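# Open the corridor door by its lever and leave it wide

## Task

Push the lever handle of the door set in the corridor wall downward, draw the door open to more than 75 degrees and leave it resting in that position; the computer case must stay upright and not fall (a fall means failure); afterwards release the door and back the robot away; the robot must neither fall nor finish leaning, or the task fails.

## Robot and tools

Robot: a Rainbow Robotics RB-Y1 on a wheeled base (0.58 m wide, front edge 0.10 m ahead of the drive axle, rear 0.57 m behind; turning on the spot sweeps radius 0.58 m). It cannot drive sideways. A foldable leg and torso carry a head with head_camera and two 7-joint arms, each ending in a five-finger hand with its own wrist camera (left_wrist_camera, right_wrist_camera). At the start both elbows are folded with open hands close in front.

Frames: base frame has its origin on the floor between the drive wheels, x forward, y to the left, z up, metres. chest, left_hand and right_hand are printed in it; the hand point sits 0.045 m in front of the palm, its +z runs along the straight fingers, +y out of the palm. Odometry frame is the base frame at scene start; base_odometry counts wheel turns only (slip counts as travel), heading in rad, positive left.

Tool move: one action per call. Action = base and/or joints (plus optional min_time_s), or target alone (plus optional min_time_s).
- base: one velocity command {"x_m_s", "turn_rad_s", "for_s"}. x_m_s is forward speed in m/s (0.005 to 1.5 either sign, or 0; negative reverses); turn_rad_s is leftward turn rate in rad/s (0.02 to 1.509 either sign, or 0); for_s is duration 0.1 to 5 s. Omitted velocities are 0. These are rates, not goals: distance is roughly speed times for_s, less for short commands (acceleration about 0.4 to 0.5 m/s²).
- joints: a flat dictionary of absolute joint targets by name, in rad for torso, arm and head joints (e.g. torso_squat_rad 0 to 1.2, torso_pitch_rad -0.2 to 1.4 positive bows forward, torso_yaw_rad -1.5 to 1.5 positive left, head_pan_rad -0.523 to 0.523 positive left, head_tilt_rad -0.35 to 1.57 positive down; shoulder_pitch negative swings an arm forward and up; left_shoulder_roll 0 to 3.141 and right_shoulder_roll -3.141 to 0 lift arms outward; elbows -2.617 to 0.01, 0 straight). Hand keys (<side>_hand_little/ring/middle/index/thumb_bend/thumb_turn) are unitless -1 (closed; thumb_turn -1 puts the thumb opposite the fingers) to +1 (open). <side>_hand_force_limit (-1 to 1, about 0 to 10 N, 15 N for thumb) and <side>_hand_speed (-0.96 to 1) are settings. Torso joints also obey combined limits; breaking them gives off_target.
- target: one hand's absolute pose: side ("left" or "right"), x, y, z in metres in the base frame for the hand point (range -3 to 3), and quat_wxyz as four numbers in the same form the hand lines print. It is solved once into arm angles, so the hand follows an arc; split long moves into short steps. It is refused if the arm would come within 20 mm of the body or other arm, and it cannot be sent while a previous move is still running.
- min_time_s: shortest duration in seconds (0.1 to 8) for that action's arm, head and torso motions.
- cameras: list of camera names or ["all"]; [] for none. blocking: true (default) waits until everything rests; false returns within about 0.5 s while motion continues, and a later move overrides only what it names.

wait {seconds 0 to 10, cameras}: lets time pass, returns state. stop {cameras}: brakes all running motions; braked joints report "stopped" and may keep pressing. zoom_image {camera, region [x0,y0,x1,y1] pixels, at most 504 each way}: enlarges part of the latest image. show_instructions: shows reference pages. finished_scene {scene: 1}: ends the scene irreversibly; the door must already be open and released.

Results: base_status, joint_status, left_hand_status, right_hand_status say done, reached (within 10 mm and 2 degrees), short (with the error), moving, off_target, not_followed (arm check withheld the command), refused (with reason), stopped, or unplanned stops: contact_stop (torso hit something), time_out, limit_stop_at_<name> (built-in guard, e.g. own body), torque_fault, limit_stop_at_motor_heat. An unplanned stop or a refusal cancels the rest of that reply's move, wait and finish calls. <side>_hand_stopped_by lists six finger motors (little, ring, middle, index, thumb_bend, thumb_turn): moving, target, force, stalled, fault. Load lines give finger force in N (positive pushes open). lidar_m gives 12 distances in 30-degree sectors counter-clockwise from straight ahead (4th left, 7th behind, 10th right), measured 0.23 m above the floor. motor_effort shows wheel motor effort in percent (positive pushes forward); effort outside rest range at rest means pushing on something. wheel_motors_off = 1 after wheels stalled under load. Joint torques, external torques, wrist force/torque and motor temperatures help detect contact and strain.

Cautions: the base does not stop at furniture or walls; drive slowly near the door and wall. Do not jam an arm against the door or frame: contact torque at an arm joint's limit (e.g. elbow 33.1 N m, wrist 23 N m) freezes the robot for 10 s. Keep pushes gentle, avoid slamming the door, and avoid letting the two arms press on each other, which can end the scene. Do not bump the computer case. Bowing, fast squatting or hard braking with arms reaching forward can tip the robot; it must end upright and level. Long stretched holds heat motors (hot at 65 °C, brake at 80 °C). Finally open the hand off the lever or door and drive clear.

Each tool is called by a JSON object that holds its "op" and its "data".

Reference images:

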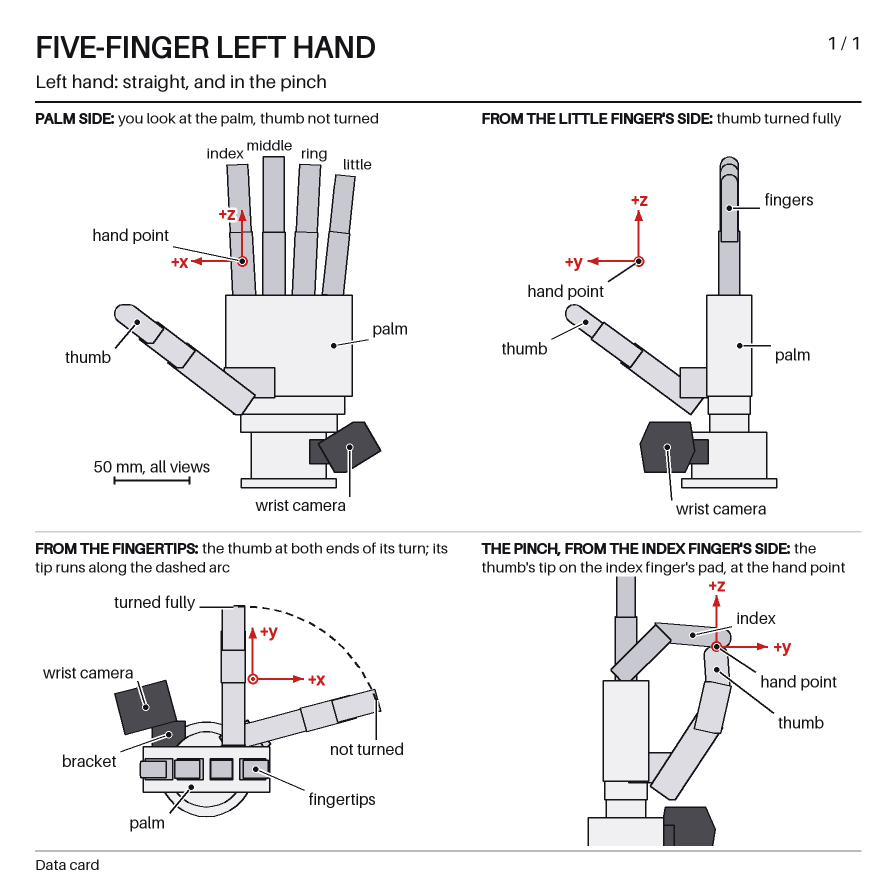

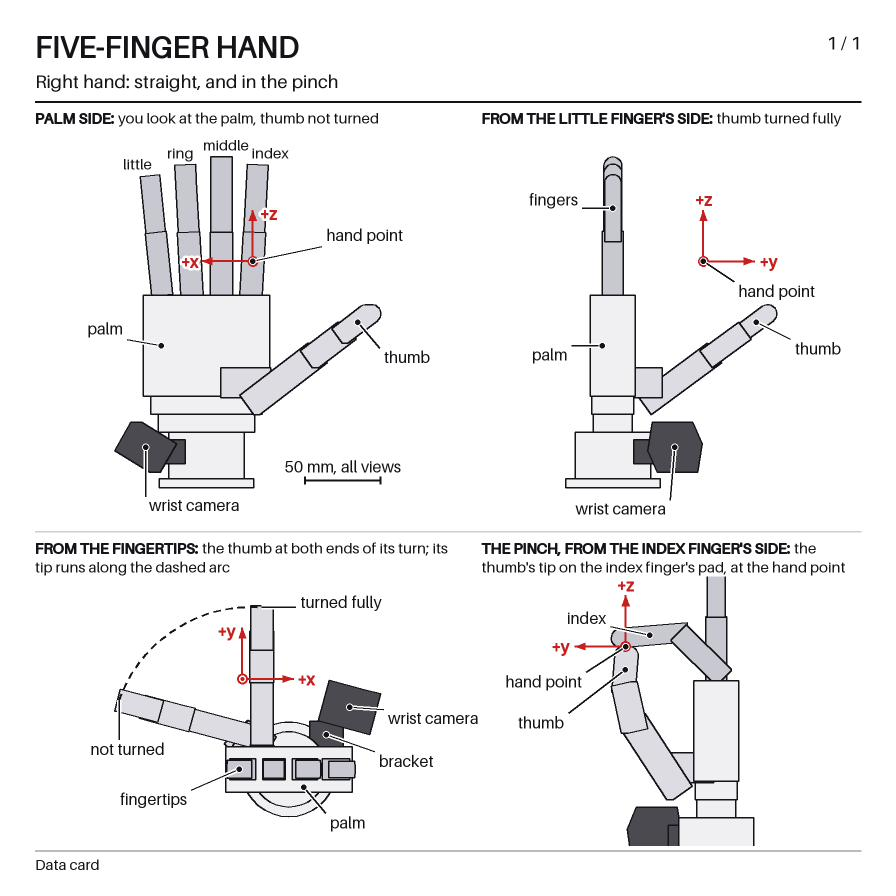

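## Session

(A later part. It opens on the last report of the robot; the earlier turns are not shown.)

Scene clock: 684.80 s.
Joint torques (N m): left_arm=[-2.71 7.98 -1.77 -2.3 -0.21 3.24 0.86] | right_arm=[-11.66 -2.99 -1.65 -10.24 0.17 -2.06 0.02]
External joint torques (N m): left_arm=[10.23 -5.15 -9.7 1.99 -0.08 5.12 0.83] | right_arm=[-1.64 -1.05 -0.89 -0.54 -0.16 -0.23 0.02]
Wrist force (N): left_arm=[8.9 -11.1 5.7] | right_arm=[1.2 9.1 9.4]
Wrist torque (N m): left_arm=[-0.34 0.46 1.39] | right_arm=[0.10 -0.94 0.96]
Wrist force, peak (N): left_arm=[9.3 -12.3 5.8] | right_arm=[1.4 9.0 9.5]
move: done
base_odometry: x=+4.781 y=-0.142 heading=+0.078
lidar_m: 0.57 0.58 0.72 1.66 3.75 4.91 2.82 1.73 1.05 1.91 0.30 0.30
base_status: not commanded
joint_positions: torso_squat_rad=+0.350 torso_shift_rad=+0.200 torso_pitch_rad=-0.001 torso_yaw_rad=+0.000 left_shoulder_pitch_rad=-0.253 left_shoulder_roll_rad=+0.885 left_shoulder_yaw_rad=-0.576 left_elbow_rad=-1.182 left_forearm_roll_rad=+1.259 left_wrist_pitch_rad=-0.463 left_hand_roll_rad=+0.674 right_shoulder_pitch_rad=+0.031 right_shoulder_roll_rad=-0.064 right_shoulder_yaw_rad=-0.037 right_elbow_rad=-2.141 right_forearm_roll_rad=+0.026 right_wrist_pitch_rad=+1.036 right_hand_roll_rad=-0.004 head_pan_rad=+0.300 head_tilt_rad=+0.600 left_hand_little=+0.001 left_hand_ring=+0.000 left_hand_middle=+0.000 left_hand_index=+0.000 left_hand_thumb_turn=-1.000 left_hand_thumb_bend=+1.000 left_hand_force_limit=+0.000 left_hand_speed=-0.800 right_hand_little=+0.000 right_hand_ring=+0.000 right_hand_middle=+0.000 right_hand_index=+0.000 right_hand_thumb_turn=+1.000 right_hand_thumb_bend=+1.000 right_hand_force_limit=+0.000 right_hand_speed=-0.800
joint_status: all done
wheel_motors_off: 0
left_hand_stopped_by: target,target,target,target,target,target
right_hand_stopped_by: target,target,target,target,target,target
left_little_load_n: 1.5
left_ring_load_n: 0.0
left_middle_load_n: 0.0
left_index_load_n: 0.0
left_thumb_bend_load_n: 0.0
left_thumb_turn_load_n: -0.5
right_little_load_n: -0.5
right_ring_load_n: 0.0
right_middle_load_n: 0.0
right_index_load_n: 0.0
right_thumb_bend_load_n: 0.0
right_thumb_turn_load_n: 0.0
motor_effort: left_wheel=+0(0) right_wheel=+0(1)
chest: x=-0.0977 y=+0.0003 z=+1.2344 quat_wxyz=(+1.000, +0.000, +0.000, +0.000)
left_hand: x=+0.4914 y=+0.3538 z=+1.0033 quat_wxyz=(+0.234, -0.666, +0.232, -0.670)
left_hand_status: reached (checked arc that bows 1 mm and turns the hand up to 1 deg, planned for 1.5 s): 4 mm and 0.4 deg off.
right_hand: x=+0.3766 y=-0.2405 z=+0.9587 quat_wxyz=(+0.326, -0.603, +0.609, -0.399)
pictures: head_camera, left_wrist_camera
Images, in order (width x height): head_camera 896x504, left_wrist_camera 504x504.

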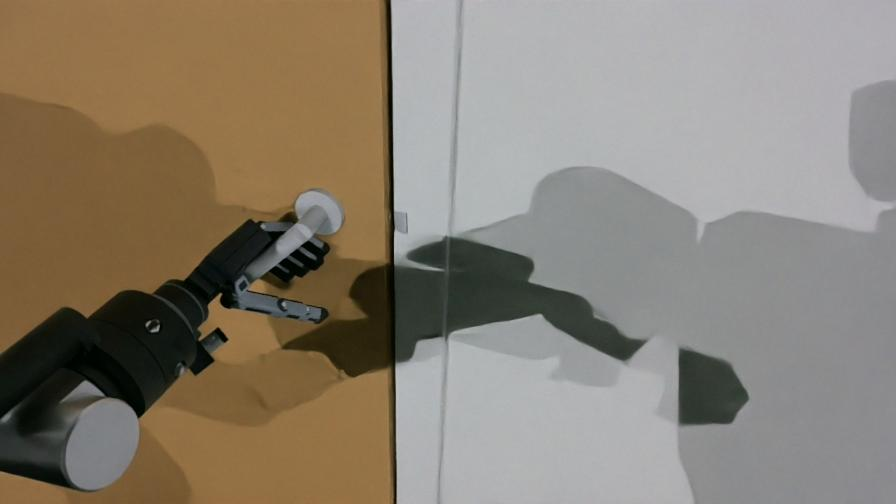

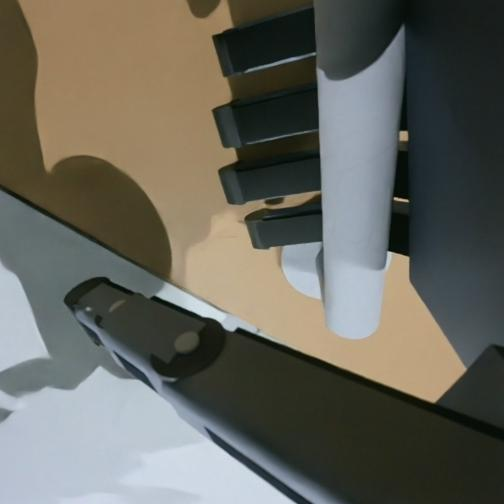

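{"op": "move", "data": {"target": {"side": "left", "x": 0.443, "y": 0.358, "z": 1.002, "quat_wxyz": [0.2343, -0.6559, 0.2641, -0.6671]}, "min_time_s": 2.5, "cameras": ["left_wrist_camera", "head_camera"]}}

Scene clock: 725.60 s.
Joint torques (N m): left_arm=[-7.06 7.86 3.12 -7.69 -1.39 1.21 0.33] | right_arm=[-11.36 -2.8 -1.22 -10.12 0.22 -1.74 0.13]
External joint torques (N m): left_arm=[3.58 -5.9 -5.36 -3.79 -1.29 3.1 0.3] | right_arm=[-1.35 -0.86 -0.45 -0.42 -0.1 0.09 0.13]
Wrist force (N): left_arm=[-4.9 -12.3 5.4] | right_arm=[1.9 8.4 9.2]
Wrist torque (N m): left_arm=[-0.33 0.64 0.61] | right_arm=[0.01 -1.12 0.96]
Wrist force, peak (N): left_arm=[-9.8 -14.8 5.1] | right_arm=[1.5 9.1 9.6]
move: done
base_odometry: x=+4.781 y=-0.142 heading=+0.078
lidar_m: 0.56 0.56 0.66 1.65 3.75 4.91 2.81 1.73 1.05 1.91 0.30 0.30
base_status: not commanded
joint_positions: torso_squat_rad=+0.350 torso_shift_rad=+0.200 torso_pitch_rad=+0.000 torso_yaw_rad=+0.000 left_shoulder_pitch_rad=-0.101 left_shoulder_roll_rad=+0.999 left_shoulder_yaw_rad=-0.564 left_elbow_rad=-1.349 left_forearm_roll_rad=+1.245 left_wrist_pitch_rad=-0.509 left_hand_roll_rad=+0.670 right_shoulder_pitch_rad=+0.031 right_shoulder_roll_rad=-0.064 right_shoulder_yaw_rad=-0.037 right_elbow_rad=-2.141 right_forearm_roll_rad=+0.026 right_wrist_pitch_rad=+1.036 right_hand_roll_rad=-0.004 head_pan_rad=+0.300 head_tilt_rad=+0.600 left_hand_little=+0.001 left_hand_ring=+0.000 left_hand_middle=+0.000 left_hand_index=+0.000 left_hand_thumb_turn=-1.000 left_hand_thumb_bend=+1.000 left_hand_force_limit=+0.000 left_hand_speed=-0.800 right_hand_little=+0.000 right_hand_ring=+0.000 right_hand_middle=+0.000 right_hand_index=+0.000 right_hand_thumb_turn=+1.000 right_hand_thumb_bend=+1.000 right_hand_force_limit=+0.000 right_hand_speed=-0.800
joint_status: all done
wheel_motors_off: 0
left_hand_stopped_by: target,target,target,target,target,target
right_hand_stopped_by: target,target,target,target,target,target
left_little_load_n: 1.5
left_ring_load_n: 0.0
left_middle_load_n: -0.5
left_index_load_n: 0.0
left_thumb_bend_load_n: 0.0
left_thumb_turn_load_n: 0.0
right_little_load_n: 0.0
right_ring_load_n: 0.0
right_middle_load_n: 0.0
right_index_load_n: 0.0
right_thumb_bend_load_n: 0.0
right_thumb_turn_load_n: 0.0
motor_effort: left_wheel=+0(0) right_wheel=+0(1)
chest: x=-0.0976 y=+0.0004 z=+1.2344 quat_wxyz=(+1.000, +0.000, +0.000, +0.000)
left_hand: x=+0.4443 y=+0.3593 z=+1.0030 quat_wxyz=(+0.235, -0.655, +0.264, -0.668)
left_hand_status: reached (checked arc that bows 5 mm and turns the hand up to 4 deg, planned for 2.5 s): 2 mm and 0.2 deg off.
right_hand: x=+0.3767 y=-0.2404 z=+0.9587 quat_wxyz=(+0.326, -0.603, +0.609, -0.399)
pictures: head_camera, left_wrist_camera
Images, in order (width x height): head_camera 896x504, left_wrist_camera 504x504.

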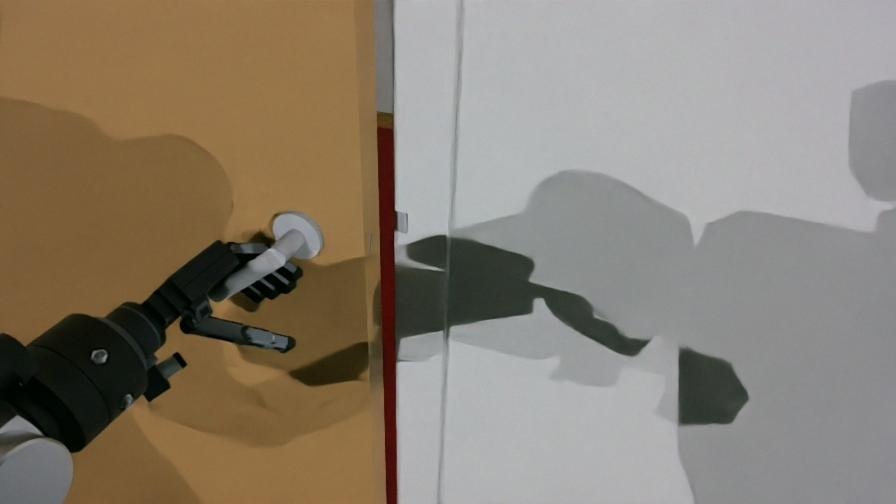

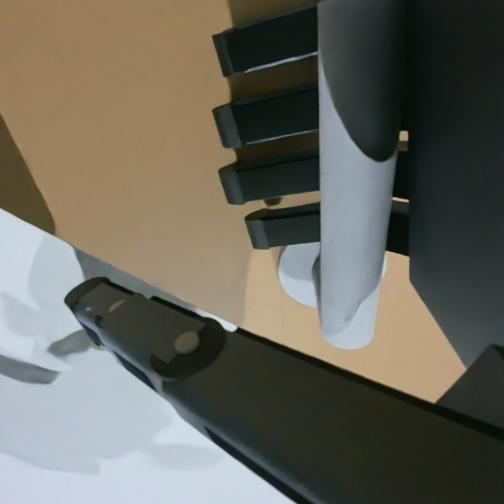

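{"op": "move", "data": {"target": {"side": "left", "x": 0.41, "y": 0.366, "z": 1.002, "quat_wxyz": [0.246, -0.639, 0.301, -0.663]}, "min_time_s": 2, "cameras": []}}

{"op": "move", "data": {"target": {"side": "left", "x": 0.378, "y": 0.3755, "z": 1.0014, "quat_wxyz": [0.2576, -0.6212, 0.3377, -0.6585]}, "min_time_s": 2, "cameras": ["left_wrist_camera", "head_camera"]}}

Scene clock: 734.43 s.
Joint torques (N m): left_arm=[-5.16 9.74 3.69 -6.19 -1.31 0.8 0.78] | right_arm=[-11.5 -2.87 -1.17 -9.7 0.41 -2.15 0.06]
External joint torques (N m): left_arm=[3.99 -4.56 -4.97 -2.79 -1.28 2.71 0.76] | right_arm=[-1.49 -0.93 -0.41 -0.01 0.08 -0.32 0.06]
Wrist force (N): left_arm=[-3.9 -10.5 5.0] | right_arm=[1.4 8.8 9.4]
Wrist torque (N m): left_arm=[-0.25 0.70 0.69] | right_arm=[0.06 -0.97 0.98]
Wrist force, peak (N): left_arm=[-10.2 -13.0 5.6] | right_arm=[1.6 9.1 9.5]
move: done
base_odometry: x=+4.781 y=-0.142 heading=+0.078
lidar_m: 0.56 0.53 0.62 1.66 3.75 4.90 2.82 1.73 1.05 1.92 0.30 0.30
base_status: not commanded
joint_positions: torso_squat_rad=+0.350 torso_shift_rad=+0.200 torso_pitch_rad=+0.000 torso_yaw_rad=+0.000 left_shoulder_pitch_rad=-0.003 left_shoulder_roll_rad=+1.089 left_shoulder_yaw_rad=-0.563 left_elbow_rad=-1.431 left_forearm_roll_rad=+1.202 left_wrist_pitch_rad=-0.565 left_hand_roll_rad=+0.676 right_shoulder_pitch_rad=+0.031 right_shoulder_roll_rad=-0.064 right_shoulder_yaw_rad=-0.037 right_elbow_rad=-2.141 right_forearm_roll_rad=+0.026 right_wrist_pitch_rad=+1.036 right_hand_roll_rad=-0.004 head_pan_rad=+0.300 head_tilt_rad=+0.600 left_hand_little=+0.001 left_hand_ring=+0.000 left_hand_middle=+0.000 left_hand_index=+0.000 left_hand_thumb_turn=-1.000 left_hand_thumb_bend=+1.000 left_hand_force_limit=+0.000 left_hand_speed=-0.800 right_hand_little=+0.000 right_hand_ring=+0.000 right_hand_middle=+0.000 right_hand_index=+0.000 right_hand_thumb_turn=+1.000 right_hand_thumb_bend=+1.000 right_hand_force_limit=+0.000 right_hand_speed=-0.800
joint_status: all done
wheel_motors_off: 0
left_hand_stopped_by: target,target,target,target,target,target
right_hand_stopped_by: target,target,target,target,target,target
left_little_load_n: 1.5
left_ring_load_n: 0.0
left_middle_load_n: 0.0
left_index_load_n: 0.0
left_thumb_bend_load_n: 0.0
left_thumb_turn_load_n: 0.0
right_little_load_n: 0.0
right_ring_load_n: 0.5
right_middle_load_n: 0.0
right_index_load_n: 0.0
right_thumb_bend_load_n: 0.0
right_thumb_turn_load_n: 0.0
motor_effort: left_wheel=+0(0) right_wheel=-1(1)
chest: x=-0.0976 y=+0.0003 z=+1.2344 quat_wxyz=(+1.000, +0.000, +0.000, +0.000)
left_hand: x=+0.4110 y=+0.3667 z=+1.0034 quat_wxyz=(+0.247, -0.638, +0.301, -0.664)
left_hand_status: reached (checked arc that bows 3 mm and turns the hand up to 5 deg, planned for 2.0 s): 2 mm and 0.2 deg off.
right_hand: x=+0.3766 y=-0.2405 z=+0.9587 quat_wxyz=(+0.326, -0.603, +0.609, -0.399)

Scene clock: 736.77 s.
Joint torques (N m): left_arm=[-4.14 10.68 -0.04 -6.5 -2 0.39 0.84] | right_arm=[-12.01 -2.53 -2.01 -10.31 0.2 -2.06 0.2]
External joint torques (N m): left_arm=[3.71 -4.13 -8.65 -3.71 -2.07 2.32 0.82] | right_arm=[-2 -0.59 -1.25 -0.61 -0.12 -0.23 0.2]
Wrist force (N): left_arm=[-6.3 -10.3 5.1] | right_arm=[1.3 8.5 9.4]
Wrist torque (N m): left_arm=[-0.22 0.58 0.50] | right_arm=[-0.01 -0.96 0.97]
Wrist force, peak (N): left_arm=[-11.7 -12.2 5.6] | right_arm=[1.6 8.6 9.8]
move: done
base_odometry: x=+4.781 y=-0.142 heading=+0.078
lidar_m: 0.56 0.50 0.59 1.66 3.76 4.91 2.81 1.72 1.05 1.91 0.30 0.30
base_status: not commanded
joint_positions: torso_squat_rad=+0.350 torso_shift_rad=+0.200 torso_pitch_rad=+0.000 torso_yaw_rad=+0.000 left_shoulder_pitch_rad=+0.084 left_shoulder_roll_rad=+1.174 left_shoulder_yaw_rad=-0.567 left_elbow_rad=-1.479 left_forearm_roll_rad=+1.145 left_wrist_pitch_rad=-0.638 left_hand_roll_rad=+0.699 right_shoulder_pitch_rad=+0.031 right_shoulder_roll_rad=-0.064 right_shoulder_yaw_rad=-0.037 right_elbow_rad=-2.141 right_forearm_roll_rad=+0.026 right_wrist_pitch_rad=+1.036 right_hand_roll_rad=-0.004 head_pan_rad=+0.300 head_tilt_rad=+0.600 left_hand_little=+0.001 left_hand_ring=+0.000 left_hand_middle=+0.000 left_hand_index=+0.000 left_hand_thumb_turn=-1.000 left_hand_thumb_bend=+1.000 left_hand_force_limit=+0.000 left_hand_speed=-0.800 right_hand_little=+0.000 right_hand_ring=+0.000 right_hand_middle=+0.000 right_hand_index=+0.000 right_hand_thumb_turn=+1.000 right_hand_thumb_bend=+1.000 right_hand_force_limit=+0.000 right_hand_speed=-0.800
joint_status: all done
wheel_motors_off: 0
left_hand_stopped_by: target,target,target,target,target,target
right_hand_stopped_by: target,target,target,target,target,target
left_little_load_n: 1.0
left_ring_load_n: 0.5
left_middle_load_n: 0.0
left_index_load_n: 0.0
left_thumb_bend_load_n: 0.0
left_thumb_turn_load_n: 0.0
right_little_load_n: 0.0
right_ring_load_n: 0.0
right_middle_load_n: 0.0
right_index_load_n: 0.0
right_thumb_bend_load_n: 0.0
right_thumb_turn_load_n: 0.0
motor_effort: left_wheel=+0(1) right_wheel=+0(1)
chest: x=-0.0976 y=+0.0003 z=+1.2344 quat_wxyz=(+1.000, +0.000, +0.000, +0.000)
left_hand: x=+0.3790 y=+0.3766 z=+1.0029 quat_wxyz=(+0.259, -0.620, +0.337, -0.659)
left_hand_status: reached (checked arc that bows 4 mm and turns the hand up to 5 deg, planned for 2.0 s): 2 mm and 0.2 deg off.
right_hand: x=+0.3766 y=-0.2405 z=+0.9586 quat_wxyz=(+0.326, -0.603, +0.609, -0.399)
pictures: head_camera, left_wrist_camera
Images, in order (width x height): head_camera 896x504, left_wrist_camera 504x504.

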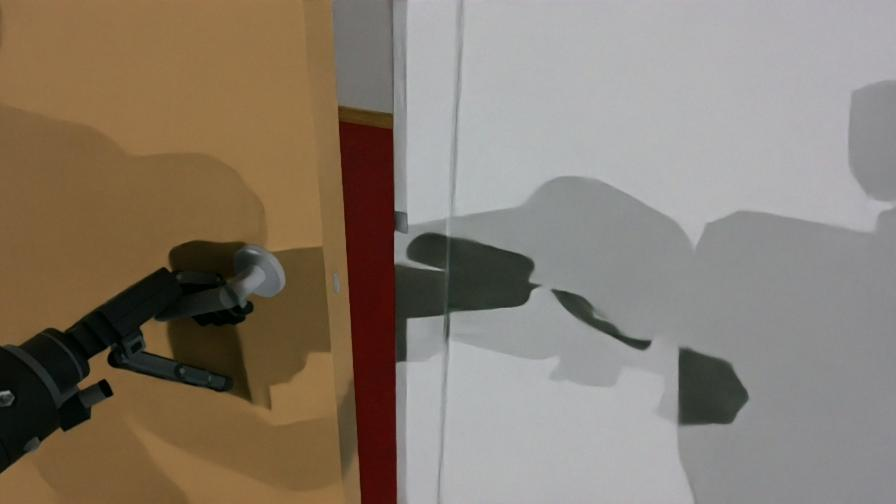

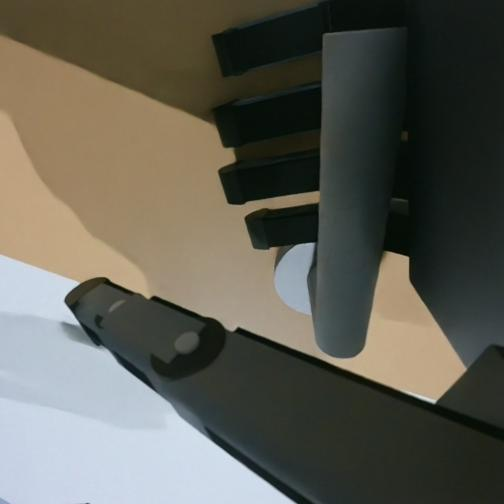

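{"op": "move", "data": {"target": {"side": "left", "x": 0.34, "y": 0.375, "z": 1.002, "quat_wxyz": [0.274, -0.5942, 0.3833, -0.6518]}, "min_time_s": 2, "cameras": []}}

{"op": "move", "data": {"target": {"side": "left", "x": 0.30, "y": 0.388, "z": 1.003, "quat_wxyz": [0.2902, -0.5639, 0.4268, -0.6449]}, "min_time_s": 2, "cameras": ["left_wrist_camera", "head_camera"]}}

Scene clock: 749.10 s.
Joint torques (N m): left_arm=[-4.67 11.41 4.09 -9.41 -2.78 -0.8 0.5] | right_arm=[-11.17 -2.71 -1.65 -10.32 0.39 -1.88 -0.02]
External joint torques (N m): left_arm=[1.64 -3.36 -4.27 -7.01 -2.91 1.13 0.48] | right_arm=[-1.15 -0.77 -0.89 -0.62 0.07 -0.05 -0.02]
Wrist force (N): left_arm=[-13.4 -10.2 4.9] | right_arm=[1.1 8.8 8.7]
Wrist torque (N m): left_arm=[-0.20 0.64 0.11] | right_arm=[0.09 -0.90 0.92]
Wrist force, peak (N): left_arm=[-16.0 -12.0 6.0] | right_arm=[1.8 8.9 9.8]
move: done
base_odometry: x=+4.781 y=-0.142 heading=+0.078
lidar_m: 0.56 0.46 0.53 1.66 3.75 4.91 2.82 1.72 1.05 1.91 0.30 0.29
base_status: not commanded
joint_positions: torso_squat_rad=+0.350 torso_shift_rad=+0.200 torso_pitch_rad=+0.000 torso_yaw_rad=+0.000 left_shoulder_pitch_rad=+0.203 left_shoulder_roll_rad=+1.257 left_shoulder_yaw_rad=-0.556 left_elbow_rad=-1.561 left_forearm_roll_rad=+1.108 left_wrist_pitch_rad=-0.720 left_hand_roll_rad=+0.649 right_shoulder_pitch_rad=+0.031 right_shoulder_roll_rad=-0.064 right_shoulder_yaw_rad=-0.037 right_elbow_rad=-2.141 right_forearm_roll_rad=+0.026 right_wrist_pitch_rad=+1.036 right_hand_roll_rad=-0.004 head_pan_rad=+0.300 head_tilt_rad=+0.600 left_hand_little=+0.001 left_hand_ring=+0.000 left_hand_middle=+0.000 left_hand_index=+0.000 left_hand_thumb_turn=-1.000 left_hand_thumb_bend=+1.000 left_hand_force_limit=+0.000 left_hand_speed=-0.800 right_hand_little=+0.000 right_hand_ring=+0.000 right_hand_middle=+0.000 right_hand_index=+0.000 right_hand_thumb_turn=+1.000 right_hand_thumb_bend=+1.000 right_hand_force_limit=+0.000 right_hand_speed=-0.800
joint_status: all done
wheel_motors_off: 0
left_hand_stopped_by: target,target,target,target,target,target
right_hand_stopped_by: target,target,target,target,target,target
left_little_load_n: 2.0
left_ring_load_n: 0.0
left_middle_load_n: 0.0
left_index_load_n: 0.0
left_thumb_bend_load_n: 0.0
left_thumb_turn_load_n: 0.0
right_little_load_n: 0.0
right_ring_load_n: 0.0
right_middle_load_n: 0.0
right_index_load_n: 0.0
right_thumb_bend_load_n: 0.0
right_thumb_turn_load_n: 0.0
motor_effort: left_wheel=+0(1) right_wheel=+0(1)
chest: x=-0.0975 y=+0.0005 z=+1.2344 quat_wxyz=(+1.000, +0.000, +0.000, +0.000)
left_hand: x=+0.3408 y=+0.3763 z=+1.0024 quat_wxyz=(+0.275, -0.594, +0.383, -0.652)
left_hand_status: reached (checked arc that bows 4 mm and turns the hand up to 6 deg, planned for 2.0 s): 2 mm and 0.1 deg off.
right_hand: x=+0.3767 y=-0.2404 z=+0.9586 quat_wxyz=(+0.326, -0.603, +0.609, -0.399)

Scene clock: 751.43 s.
Joint torques (N m): left_arm=[-1.13 12.04 4.61 -5.14 -2.07 -0.08 0.48] | right_arm=[-11.09 -2.54 -0.7 -10.4 0.24 -1.67 -0.08]
External joint torques (N m): left_arm=[3.76 -2.89 -3.26 -3.51 -2.34 1.83 0.47] | right_arm=[-1.07 -0.6 0.06 -0.71 -0.09 0.16 -0.08]
Wrist force (N): left_arm=[-8.3 -8.1 4.9] | right_arm=[1.8 8.5 9.6]
Wrist torque (N m): left_arm=[-0.23 0.57 0.23] | right_arm=[-0.02 -1.04 0.94]
Wrist force, peak (N): left_arm=[-15.8 -10.2 5.9] | right_arm=[1.6 8.7 9.8]
move: done
base_odometry: x=+4.781 y=-0.142 heading=+0.078
lidar_m: 0.57 0.43 0.46 1.67 3.75 4.90 2.82 1.72 1.05 1.91 0.30 0.30
base_status: not commanded
joint_positions: torso_squat_rad=+0.350 torso_shift_rad=+0.200 torso_pitch_rad=+0.000 torso_yaw_rad=+0.000 left_shoulder_pitch_rad=+0.319 left_shoulder_roll_rad=+1.346 left_shoulder_yaw_rad=-0.550 left_elbow_rad=-1.582 left_forearm_roll_rad=+1.045 left_wrist_pitch_rad=-0.843 left_hand_roll_rad=+0.643 right_shoulder_pitch_rad=+0.031 right_shoulder_roll_rad=-0.064 right_shoulder_yaw_rad=-0.037 right_elbow_rad=-2.141 right_forearm_roll_rad=+0.026 right_wrist_pitch_rad=+1.036 right_hand_roll_rad=-0.004 head_pan_rad=+0.300 head_tilt_rad=+0.600 left_hand_little=+0.001 left_hand_ring=+0.000 left_hand_middle=+0.000 left_hand_index=+0.000 left_hand_thumb_turn=-1.000 left_hand_thumb_bend=+1.000 left_hand_force_limit=+0.000 left_hand_speed=-0.800 right_hand_little=+0.000 right_hand_ring=+0.000 right_hand_middle=+0.000 right_hand_index=+0.000 right_hand_thumb_turn=+1.000 right_hand_thumb_bend=+1.000 right_hand_force_limit=+0.000 right_hand_speed=-0.800
joint_status: all done
wheel_motors_off: 0
left_hand_stopped_by: target,target,target,target,target,target
right_hand_stopped_by: target,target,target,target,target,target
left_little_load_n: 1.0
left_ring_load_n: 0.0
left_middle_load_n: 0.0
left_index_load_n: 0.0
left_thumb_bend_load_n: 0.0
left_thumb_turn_load_n: 0.0
right_little_load_n: 0.0
right_ring_load_n: 0.0
right_middle_load_n: 0.0
right_index_load_n: 0.0
right_thumb_bend_load_n: 0.0
right_thumb_turn_load_n: 0.0
motor_effort: left_wheel=+0(0) right_wheel=-1(1)
chest: x=-0.0975 y=+0.0003 z=+1.2344 quat_wxyz=(+1.000, +0.000, +0.000, +0.000)
left_hand: x=+0.3010 y=+0.3883 z=+1.0038 quat_wxyz=(+0.291, -0.563, +0.427, -0.645)
left_hand_status: reached (checked arc that bows 4 mm and turns the hand up to 6 deg, planned for 2.0 s): 1 mm and 0.1 deg off.
right_hand: x=+0.3766 y=-0.2405 z=+0.9586 quat_wxyz=(+0.326, -0.603, +0.609, -0.399)
pictures: head_camera, left_wrist_camera
Images, in order (width x height): head_camera 896x504, left_wrist_camera 504x504.

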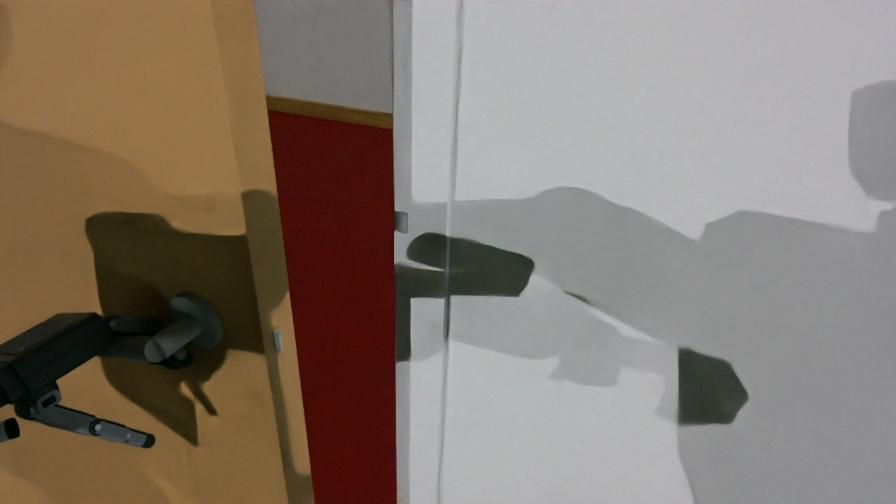

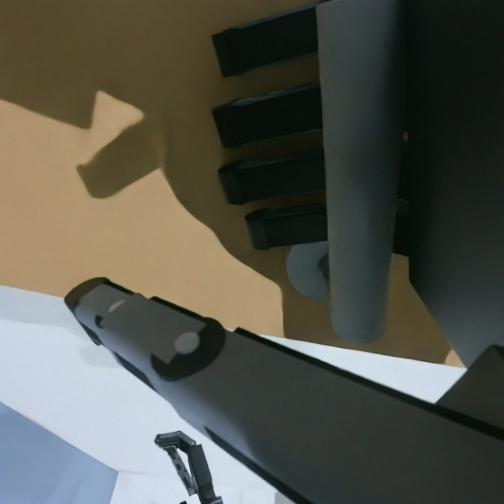

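{"op": "move", "data": {"target": {"side": "left", "x": 0.3025, "y": 0.400, "z": 1.008, "quat_wxyz": [0.3684, -0.5063, 0.4938, -0.6037]}, "min_time_s": 2, "cameras": ["left_wrist_camera"]}}

{"op": "move", "data": {"target": {"side": "left", "x": 0.303, "y": 0.410, "z": 1.018, "quat_wxyz": [0.4407, -0.4407, 0.5530, -0.5530]}, "min_time_s": 2, "cameras": ["left_wrist_camera", "head_camera"]}}

Scene clock: 849.63 s.
Joint torques (N m): left_arm=[-0.28 14 6.09 -1.73 -0.14 0.46 0.21] | right_arm=[-11.59 -2.5 -2.02 -9.75 0.39 -1.84 -0.03]
External joint torques (N m): left_arm=[4.48 -0.65 -1.99 -0.18 -0.41 2.36 0.21] | right_arm=[-1.58 -0.56 -1.26 -0.06 0.07 0 -0.03]
Wrist force (N): left_arm=[0.0 -3.6 5.1] | right_arm=[1.0 8.1 9.1]
Wrist torque (N m): left_arm=[-0.16 0.32 0.33] | right_arm=[-0.04 -0.92 0.91]
Wrist force, peak (N): left_arm=[-8.3 -8.6 5.1] | right_arm=[1.7 8.8 9.7]
move: done
base_odometry: x=+4.781 y=-0.142 heading=+0.078
lidar_m: 0.56 0.43 0.46 1.66 3.76 4.92 2.82 1.72 1.05 1.91 0.30 0.29
base_status: not commanded
joint_positions: torso_squat_rad=+0.350 torso_shift_rad=+0.200 torso_pitch_rad=+0.000 torso_yaw_rad=+0.000 left_shoulder_pitch_rad=+0.378 left_shoulder_roll_rad=+1.385 left_shoulder_yaw_rad=-0.478 left_elbow_rad=-1.636 left_forearm_roll_rad=+1.053 left_wrist_pitch_rad=-0.823 left_hand_roll_rad=+0.407 right_shoulder_pitch_rad=+0.031 right_shoulder_roll_rad=-0.064 right_shoulder_yaw_rad=-0.037 right_elbow_rad=-2.141 right_forearm_roll_rad=+0.026 right_wrist_pitch_rad=+1.036 right_hand_roll_rad=-0.004 head_pan_rad=+0.300 head_tilt_rad=+0.600 left_hand_little=+0.001 left_hand_ring=+0.000 left_hand_middle=+0.000 left_hand_index=+0.000 left_hand_thumb_turn=-1.000 left_hand_thumb_bend=+1.000 left_hand_force_limit=+0.000 left_hand_speed=-0.800 right_hand_little=+0.000 right_hand_ring=+0.000 right_hand_middle=+0.000 right_hand_index=+0.000 right_hand_thumb_turn=+1.000 right_hand_thumb_bend=+1.000 right_hand_force_limit=+0.000 right_hand_speed=-0.800
joint_status: all done
wheel_motors_off: 0
left_hand_stopped_by: target,target,target,target,target,target
right_hand_stopped_by: target,target,target,target,target,target
left_little_load_n: 0.5
left_ring_load_n: 0.5
left_middle_load_n: 0.0
left_index_load_n: 0.0
left_thumb_bend_load_n: 0.0
left_thumb_turn_load_n: 0.0
right_little_load_n: 0.0
right_ring_load_n: 0.0
right_middle_load_n: 0.0
right_index_load_n: 0.0
right_thumb_bend_load_n: 0.0
right_thumb_turn_load_n: -0.5
motor_effort: left_wheel=+0(0) right_wheel=-1(1)
chest: x=-0.0975 y=+0.0003 z=+1.2344 quat_wxyz=(+1.000, +0.000, +0.000, +0.000)
left_hand: x=+0.3029 y=+0.3999 z=+1.0088 quat_wxyz=(+0.366, -0.504, +0.494, -0.606)
left_hand_status: reached (checked arc that bows 1 mm and turns the hand up to 14 deg, planned for 2.0 s): 1 mm and 0.4 deg off.
right_hand: x=+0.3766 y=-0.2405 z=+0.9586 quat_wxyz=(+0.326, -0.603, +0.609, -0.399)
Images, in order (width x height): left_wrist_camera 504x504.

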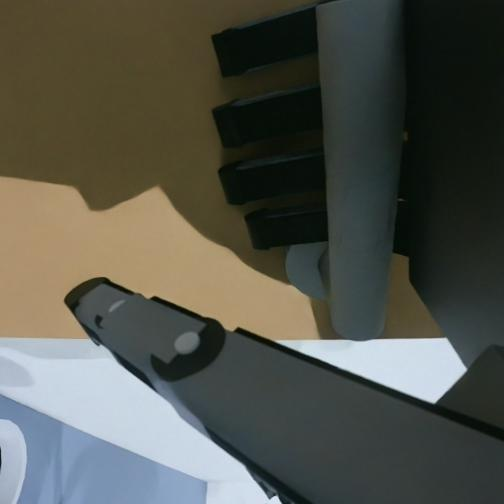

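Scene clock: 851.97 s.
Joint torques (N m): left_arm=[-3.36 15.25 11.72 -2.09 0.51 -2.17 -0.02] | right_arm=[-12.13 -2.92 -1.22 -9.93 0.35 -1.84 -0.15]
External joint torques (N m): left_arm=[1.14 1.31 3.52 -0.56 0.27 -0.26 -0.01] | right_arm=[-2.11 -0.98 -0.46 -0.24 0.03 -0.01 -0.15]
Wrist force (N): left_arm=[-0.4 6.6 4.8] | right_arm=[1.8 8.2 9.3]
Wrist torque (N m): left_arm=[0.00 0.55 -0.31] | right_arm=[-0.05 -1.06 0.93]
Wrist force, peak (N): left_arm=[-0.4 6.8 5.5] | right_arm=[2.0 9.0 9.6]
move: done
base_odometry: x=+4.781 y=-0.142 heading=+0.078
lidar_m: 0.57 0.43 0.47 1.66 3.75 4.91 2.81 1.72 1.05 1.91 0.29 0.30
base_status: not commanded
joint_positions: torso_squat_rad=+0.350 torso_shift_rad=+0.200 torso_pitch_rad=+0.000 torso_yaw_rad=+0.000 left_shoulder_pitch_rad=+0.466 left_shoulder_roll_rad=+1.431 left_shoulder_yaw_rad=-0.390 left_elbow_rad=-1.717 left_forearm_roll_rad=+1.087 left_wrist_pitch_rad=-0.803 left_hand_roll_rad=+0.141 right_shoulder_pitch_rad=+0.031 right_shoulder_roll_rad=-0.064 right_shoulder_yaw_rad=-0.037 right_elbow_rad=-2.141 right_forearm_roll_rad=+0.026 right_wrist_pitch_rad=+1.036 right_hand_roll_rad=-0.004 head_pan_rad=+0.300 head_tilt_rad=+0.600 left_hand_little=+0.001 left_hand_ring=+0.000 left_hand_middle=+0.000 left_hand_index=+0.000 left_hand_thumb_turn=-1.000 left_hand_thumb_bend=+1.000 left_hand_force_limit=+0.000 left_hand_speed=-0.800 right_hand_little=+0.000 right_hand_ring=+0.000 right_hand_middle=+0.000 right_hand_index=+0.000 right_hand_thumb_turn=+1.000 right_hand_thumb_bend=+1.000 right_hand_force_limit=+0.000 right_hand_speed=-0.800
joint_status: all done
wheel_motors_off: 0
left_hand_stopped_by: target,target,target,target,target,target
right_hand_stopped_by: target,target,target,target,target,target
left_little_load_n: 0.0
left_ring_load_n: 0.0
left_middle_load_n: 0.0
left_index_load_n: 0.0
left_thumb_bend_load_n: 0.0
left_thumb_turn_load_n: 0.0
right_little_load_n: 0.0
right_ring_load_n: 0.0
right_middle_load_n: 0.0
right_index_load_n: 0.0
right_thumb_bend_load_n: -0.5
right_thumb_turn_load_n: 0.0
motor_effort: left_wheel=+0(0) right_wheel=+1(1)
chest: x=-0.0975 y=+0.0003 z=+1.2344 quat_wxyz=(+1.000, +0.000, +0.000, +0.000)
left_hand: x=+0.3026 y=+0.4097 z=+1.0174 quat_wxyz=(+0.437, -0.439, +0.554, -0.556)
left_hand_status: reached (checked arc that bows 2 mm and turns the hand up to 14 deg, planned for 2.0 s): 1 mm and 0.6 deg off.
right_hand: x=+0.3767 y=-0.2405 z=+0.9586 quat_wxyz=(+0.326, -0.603, +0.609, -0.399)
pictures: head_camera, left_wrist_camera
Images, in order (width x height): head_camera 896x504, left_wrist_camera 504x504.

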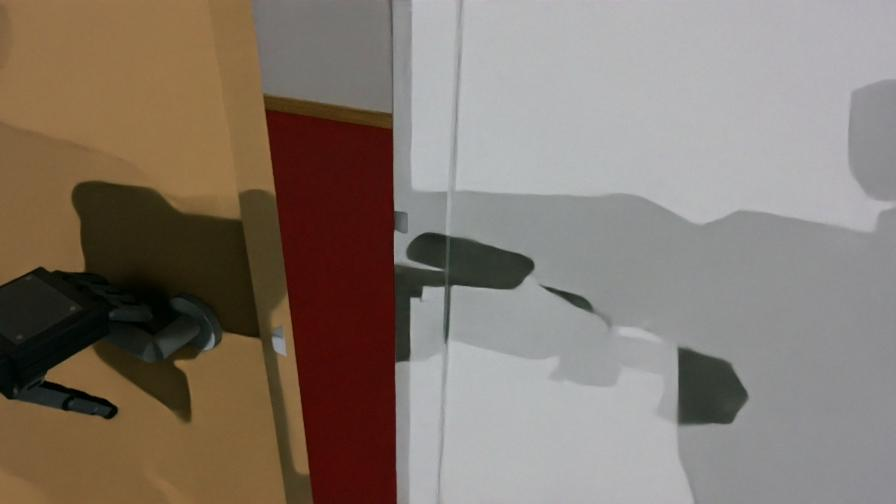

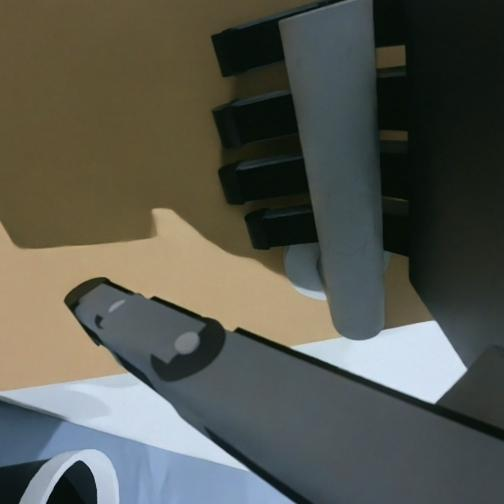

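{"op": "move", "data": {"base": {"x_m_s": -0.1, "for_s": 0.5}, "cameras": []}}

{"op": "move", "data": {"target": {"side": "left", "x": 0.304, "y": 0.4255, "z": 1.018, "quat_wxyz": [0.4231, -0.4231, 0.5666, -0.5666]}, "min_time_s": 1.5, "cameras": ["left_wrist_camera"]}}

Scene clock: 878.87 s.
Joint torques (N m): left_arm=[-4.84 14.69 9.42 -1.41 0.02 -1.89 -0.08] | right_arm=[-12.24 -2.8 -1.19 -10.22 0.41 -2 -0.13]
External joint torques (N m): left_arm=[-0.33 0.76 1.22 0.11 -0.22 0.03 -0.07] | right_arm=[-2.23 -0.86 -0.42 -0.52 0.09 -0.17 -0.13]
Wrist force (N): left_arm=[-0.3 6.5 5.0] | right_arm=[1.6 8.0 9.5]
Wrist torque (N m): left_arm=[-0.01 0.54 -0.31] | right_arm=[-0.08 -1.02 0.92]
Wrist force, peak (N): left_arm=[-3.1 1.2 16.1] | right_arm=[1.5 9.0 9.9]
move: done
base_odometry: x=+4.731 y=-0.146 heading=+0.079
lidar_m: 0.61 0.43 0.47 1.79 3.72 3.89 2.77 1.68 1.04 1.04 0.34 0.34
base_status: done (sent for 0.5 of 0.5 s)
joint_positions: torso_squat_rad=+0.350 torso_shift_rad=+0.200 torso_pitch_rad=+0.000 torso_yaw_rad=+0.000 left_shoulder_pitch_rad=+0.466 left_shoulder_roll_rad=+1.431 left_shoulder_yaw_rad=-0.390 left_elbow_rad=-1.717 left_forearm_roll_rad=+1.087 left_wrist_pitch_rad=-0.803 left_hand_roll_rad=+0.141 right_shoulder_pitch_rad=+0.031 right_shoulder_roll_rad=-0.064 right_shoulder_yaw_rad=-0.037 right_elbow_rad=-2.141 right_forearm_roll_rad=+0.026 right_wrist_pitch_rad=+1.036 right_hand_roll_rad=-0.004 head_pan_rad=+0.300 head_tilt_rad=+0.600 left_hand_little=+0.001 left_hand_ring=+0.000 left_hand_middle=+0.000 left_hand_index=+0.000 left_hand_thumb_turn=-1.000 left_hand_thumb_bend=+1.000 left_hand_force_limit=+0.000 left_hand_speed=-0.800 right_hand_little=+0.000 right_hand_ring=+0.000 right_hand_middle=+0.000 right_hand_index=+0.000 right_hand_thumb_turn=+1.000 right_hand_thumb_bend=+1.000 right_hand_force_limit=+0.000 right_hand_speed=-0.800
joint_status: not commanded
wheel_motors_off: 0
left_hand_stopped_by: target,target,target,target,target,target
right_hand_stopped_by: target,target,target,target,target,target
left_little_load_n: 0.0
left_ring_load_n: 0.0
left_middle_load_n: 0.0
left_index_load_n: 0.0
left_thumb_bend_load_n: 0.0
left_thumb_turn_load_n: 0.0
right_little_load_n: 0.0
right_ring_load_n: 0.0
right_middle_load_n: 0.0
right_index_load_n: 0.0
right_thumb_bend_load_n: 0.0
right_thumb_turn_load_n: 0.0
motor_effort: left_wheel=+5(24) right_wheel=-12(32)
chest: x=-0.0974 y=+0.0004 z=+1.2344 quat_wxyz=(+1.000, +0.000, +0.000, +0.000)
left_hand: x=+0.3027 y=+0.4098 z=+1.0175 quat_wxyz=(+0.437, -0.439, +0.554, -0.556)
right_hand: x=+0.3767 y=-0.2406 z=+0.9585 quat_wxyz=(+0.325, -0.603, +0.609, -0.399)

Scene clock: 880.70 s.
Joint torques (N m): left_arm=[-6.75 17.41 7.41 0.29 0.37 -2.34 0.38] | right_arm=[-11.51 -2.49 -1.53 -10.01 0.3 -2.04 0.01]
External joint torques (N m): left_arm=[-1.79 2.14 -0.78 1.01 -0.12 -0.5 0.39] | right_arm=[-1.5 -0.54 -0.76 -0.31 -0.02 -0.21 0.01]
Wrist force (N): left_arm=[0.2 6.5 5.2] | right_arm=[1.3 8.3 8.7]
Wrist torque (N m): left_arm=[-0.02 0.45 -0.12] | right_arm=[-0.02 -0.96 0.94]
Wrist force, peak (N): left_arm=[-0.4 7.0 5.2] | right_arm=[1.9 9.0 9.6]
move: done
base_odometry: x=+4.731 y=-0.146 heading=+0.079
lidar_m: 0.61 0.43 0.45 1.80 3.73 3.89 2.77 1.68 1.05 1.04 0.33 0.33
base_status: not commanded
joint_positions: torso_squat_rad=+0.350 torso_shift_rad=+0.200 torso_pitch_rad=+0.000 torso_yaw_rad=+0.000 left_shoulder_pitch_rad=+0.390 left_shoulder_roll_rad=+1.453 left_shoulder_yaw_rad=-0.454 left_elbow_rad=-1.590 left_forearm_roll_rad=+0.973 left_wrist_pitch_rad=-0.865 left_hand_roll_rad=+0.304 right_shoulder_pitch_rad=+0.031 right_shoulder_roll_rad=-0.064 right_shoulder_yaw_rad=-0.037 right_elbow_rad=-2.141 right_forearm_roll_rad=+0.026 right_wrist_pitch_rad=+1.036 right_hand_roll_rad=-0.004 head_pan_rad=+0.300 head_tilt_rad=+0.600 left_hand_little=+0.001 left_hand_ring=+0.000 left_hand_middle=+0.000 left_hand_index=+0.000 left_hand_thumb_turn=-1.000 left_hand_thumb_bend=+1.000 left_hand_force_limit=+0.000 left_hand_speed=-0.800 right_hand_little=+0.000 right_hand_ring=+0.000 right_hand_middle=+0.000 right_hand_index=+0.000 right_hand_thumb_turn=+1.000 right_hand_thumb_bend=+1.000 right_hand_force_limit=+0.000 right_hand_speed=-0.800
joint_status: all done
wheel_motors_off: 0
left_hand_stopped_by: target,target,target,target,target,target
right_hand_stopped_by: target,target,target,target,target,target
left_little_load_n: 0.0
left_ring_load_n: 0.0
left_middle_load_n: 0.0
left_index_load_n: 0.0
left_thumb_bend_load_n: 0.0
left_thumb_turn_load_n: 0.0
right_little_load_n: 0.0
right_ring_load_n: 0.0
right_middle_load_n: 0.0
right_index_load_n: 0.0
right_thumb_bend_load_n: 0.0
right_thumb_turn_load_n: -0.5
motor_effort: left_wheel=+5(5) right_wheel=-10(12)
chest: x=-0.0974 y=+0.0004 z=+1.2344 quat_wxyz=(+1.000, +0.000, +0.000, +0.000)
left_hand: x=+0.3038 y=+0.4252 z=+1.0178 quat_wxyz=(+0.423, -0.424, +0.567, -0.565)
left_hand_status: reached (checked arc that bows 2 mm and turns the hand up to 3 deg, planned for 1.5 s): 0 mm and 0.2 deg off.
right_hand: x=+0.3767 y=-0.2406 z=+0.9585 quat_wxyz=(+0.325, -0.603, +0.609, -0.399)
Images, in order (width x height): left_wrist_camera 504x504.

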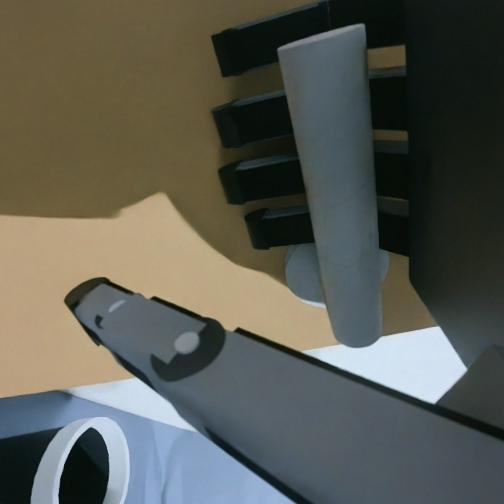

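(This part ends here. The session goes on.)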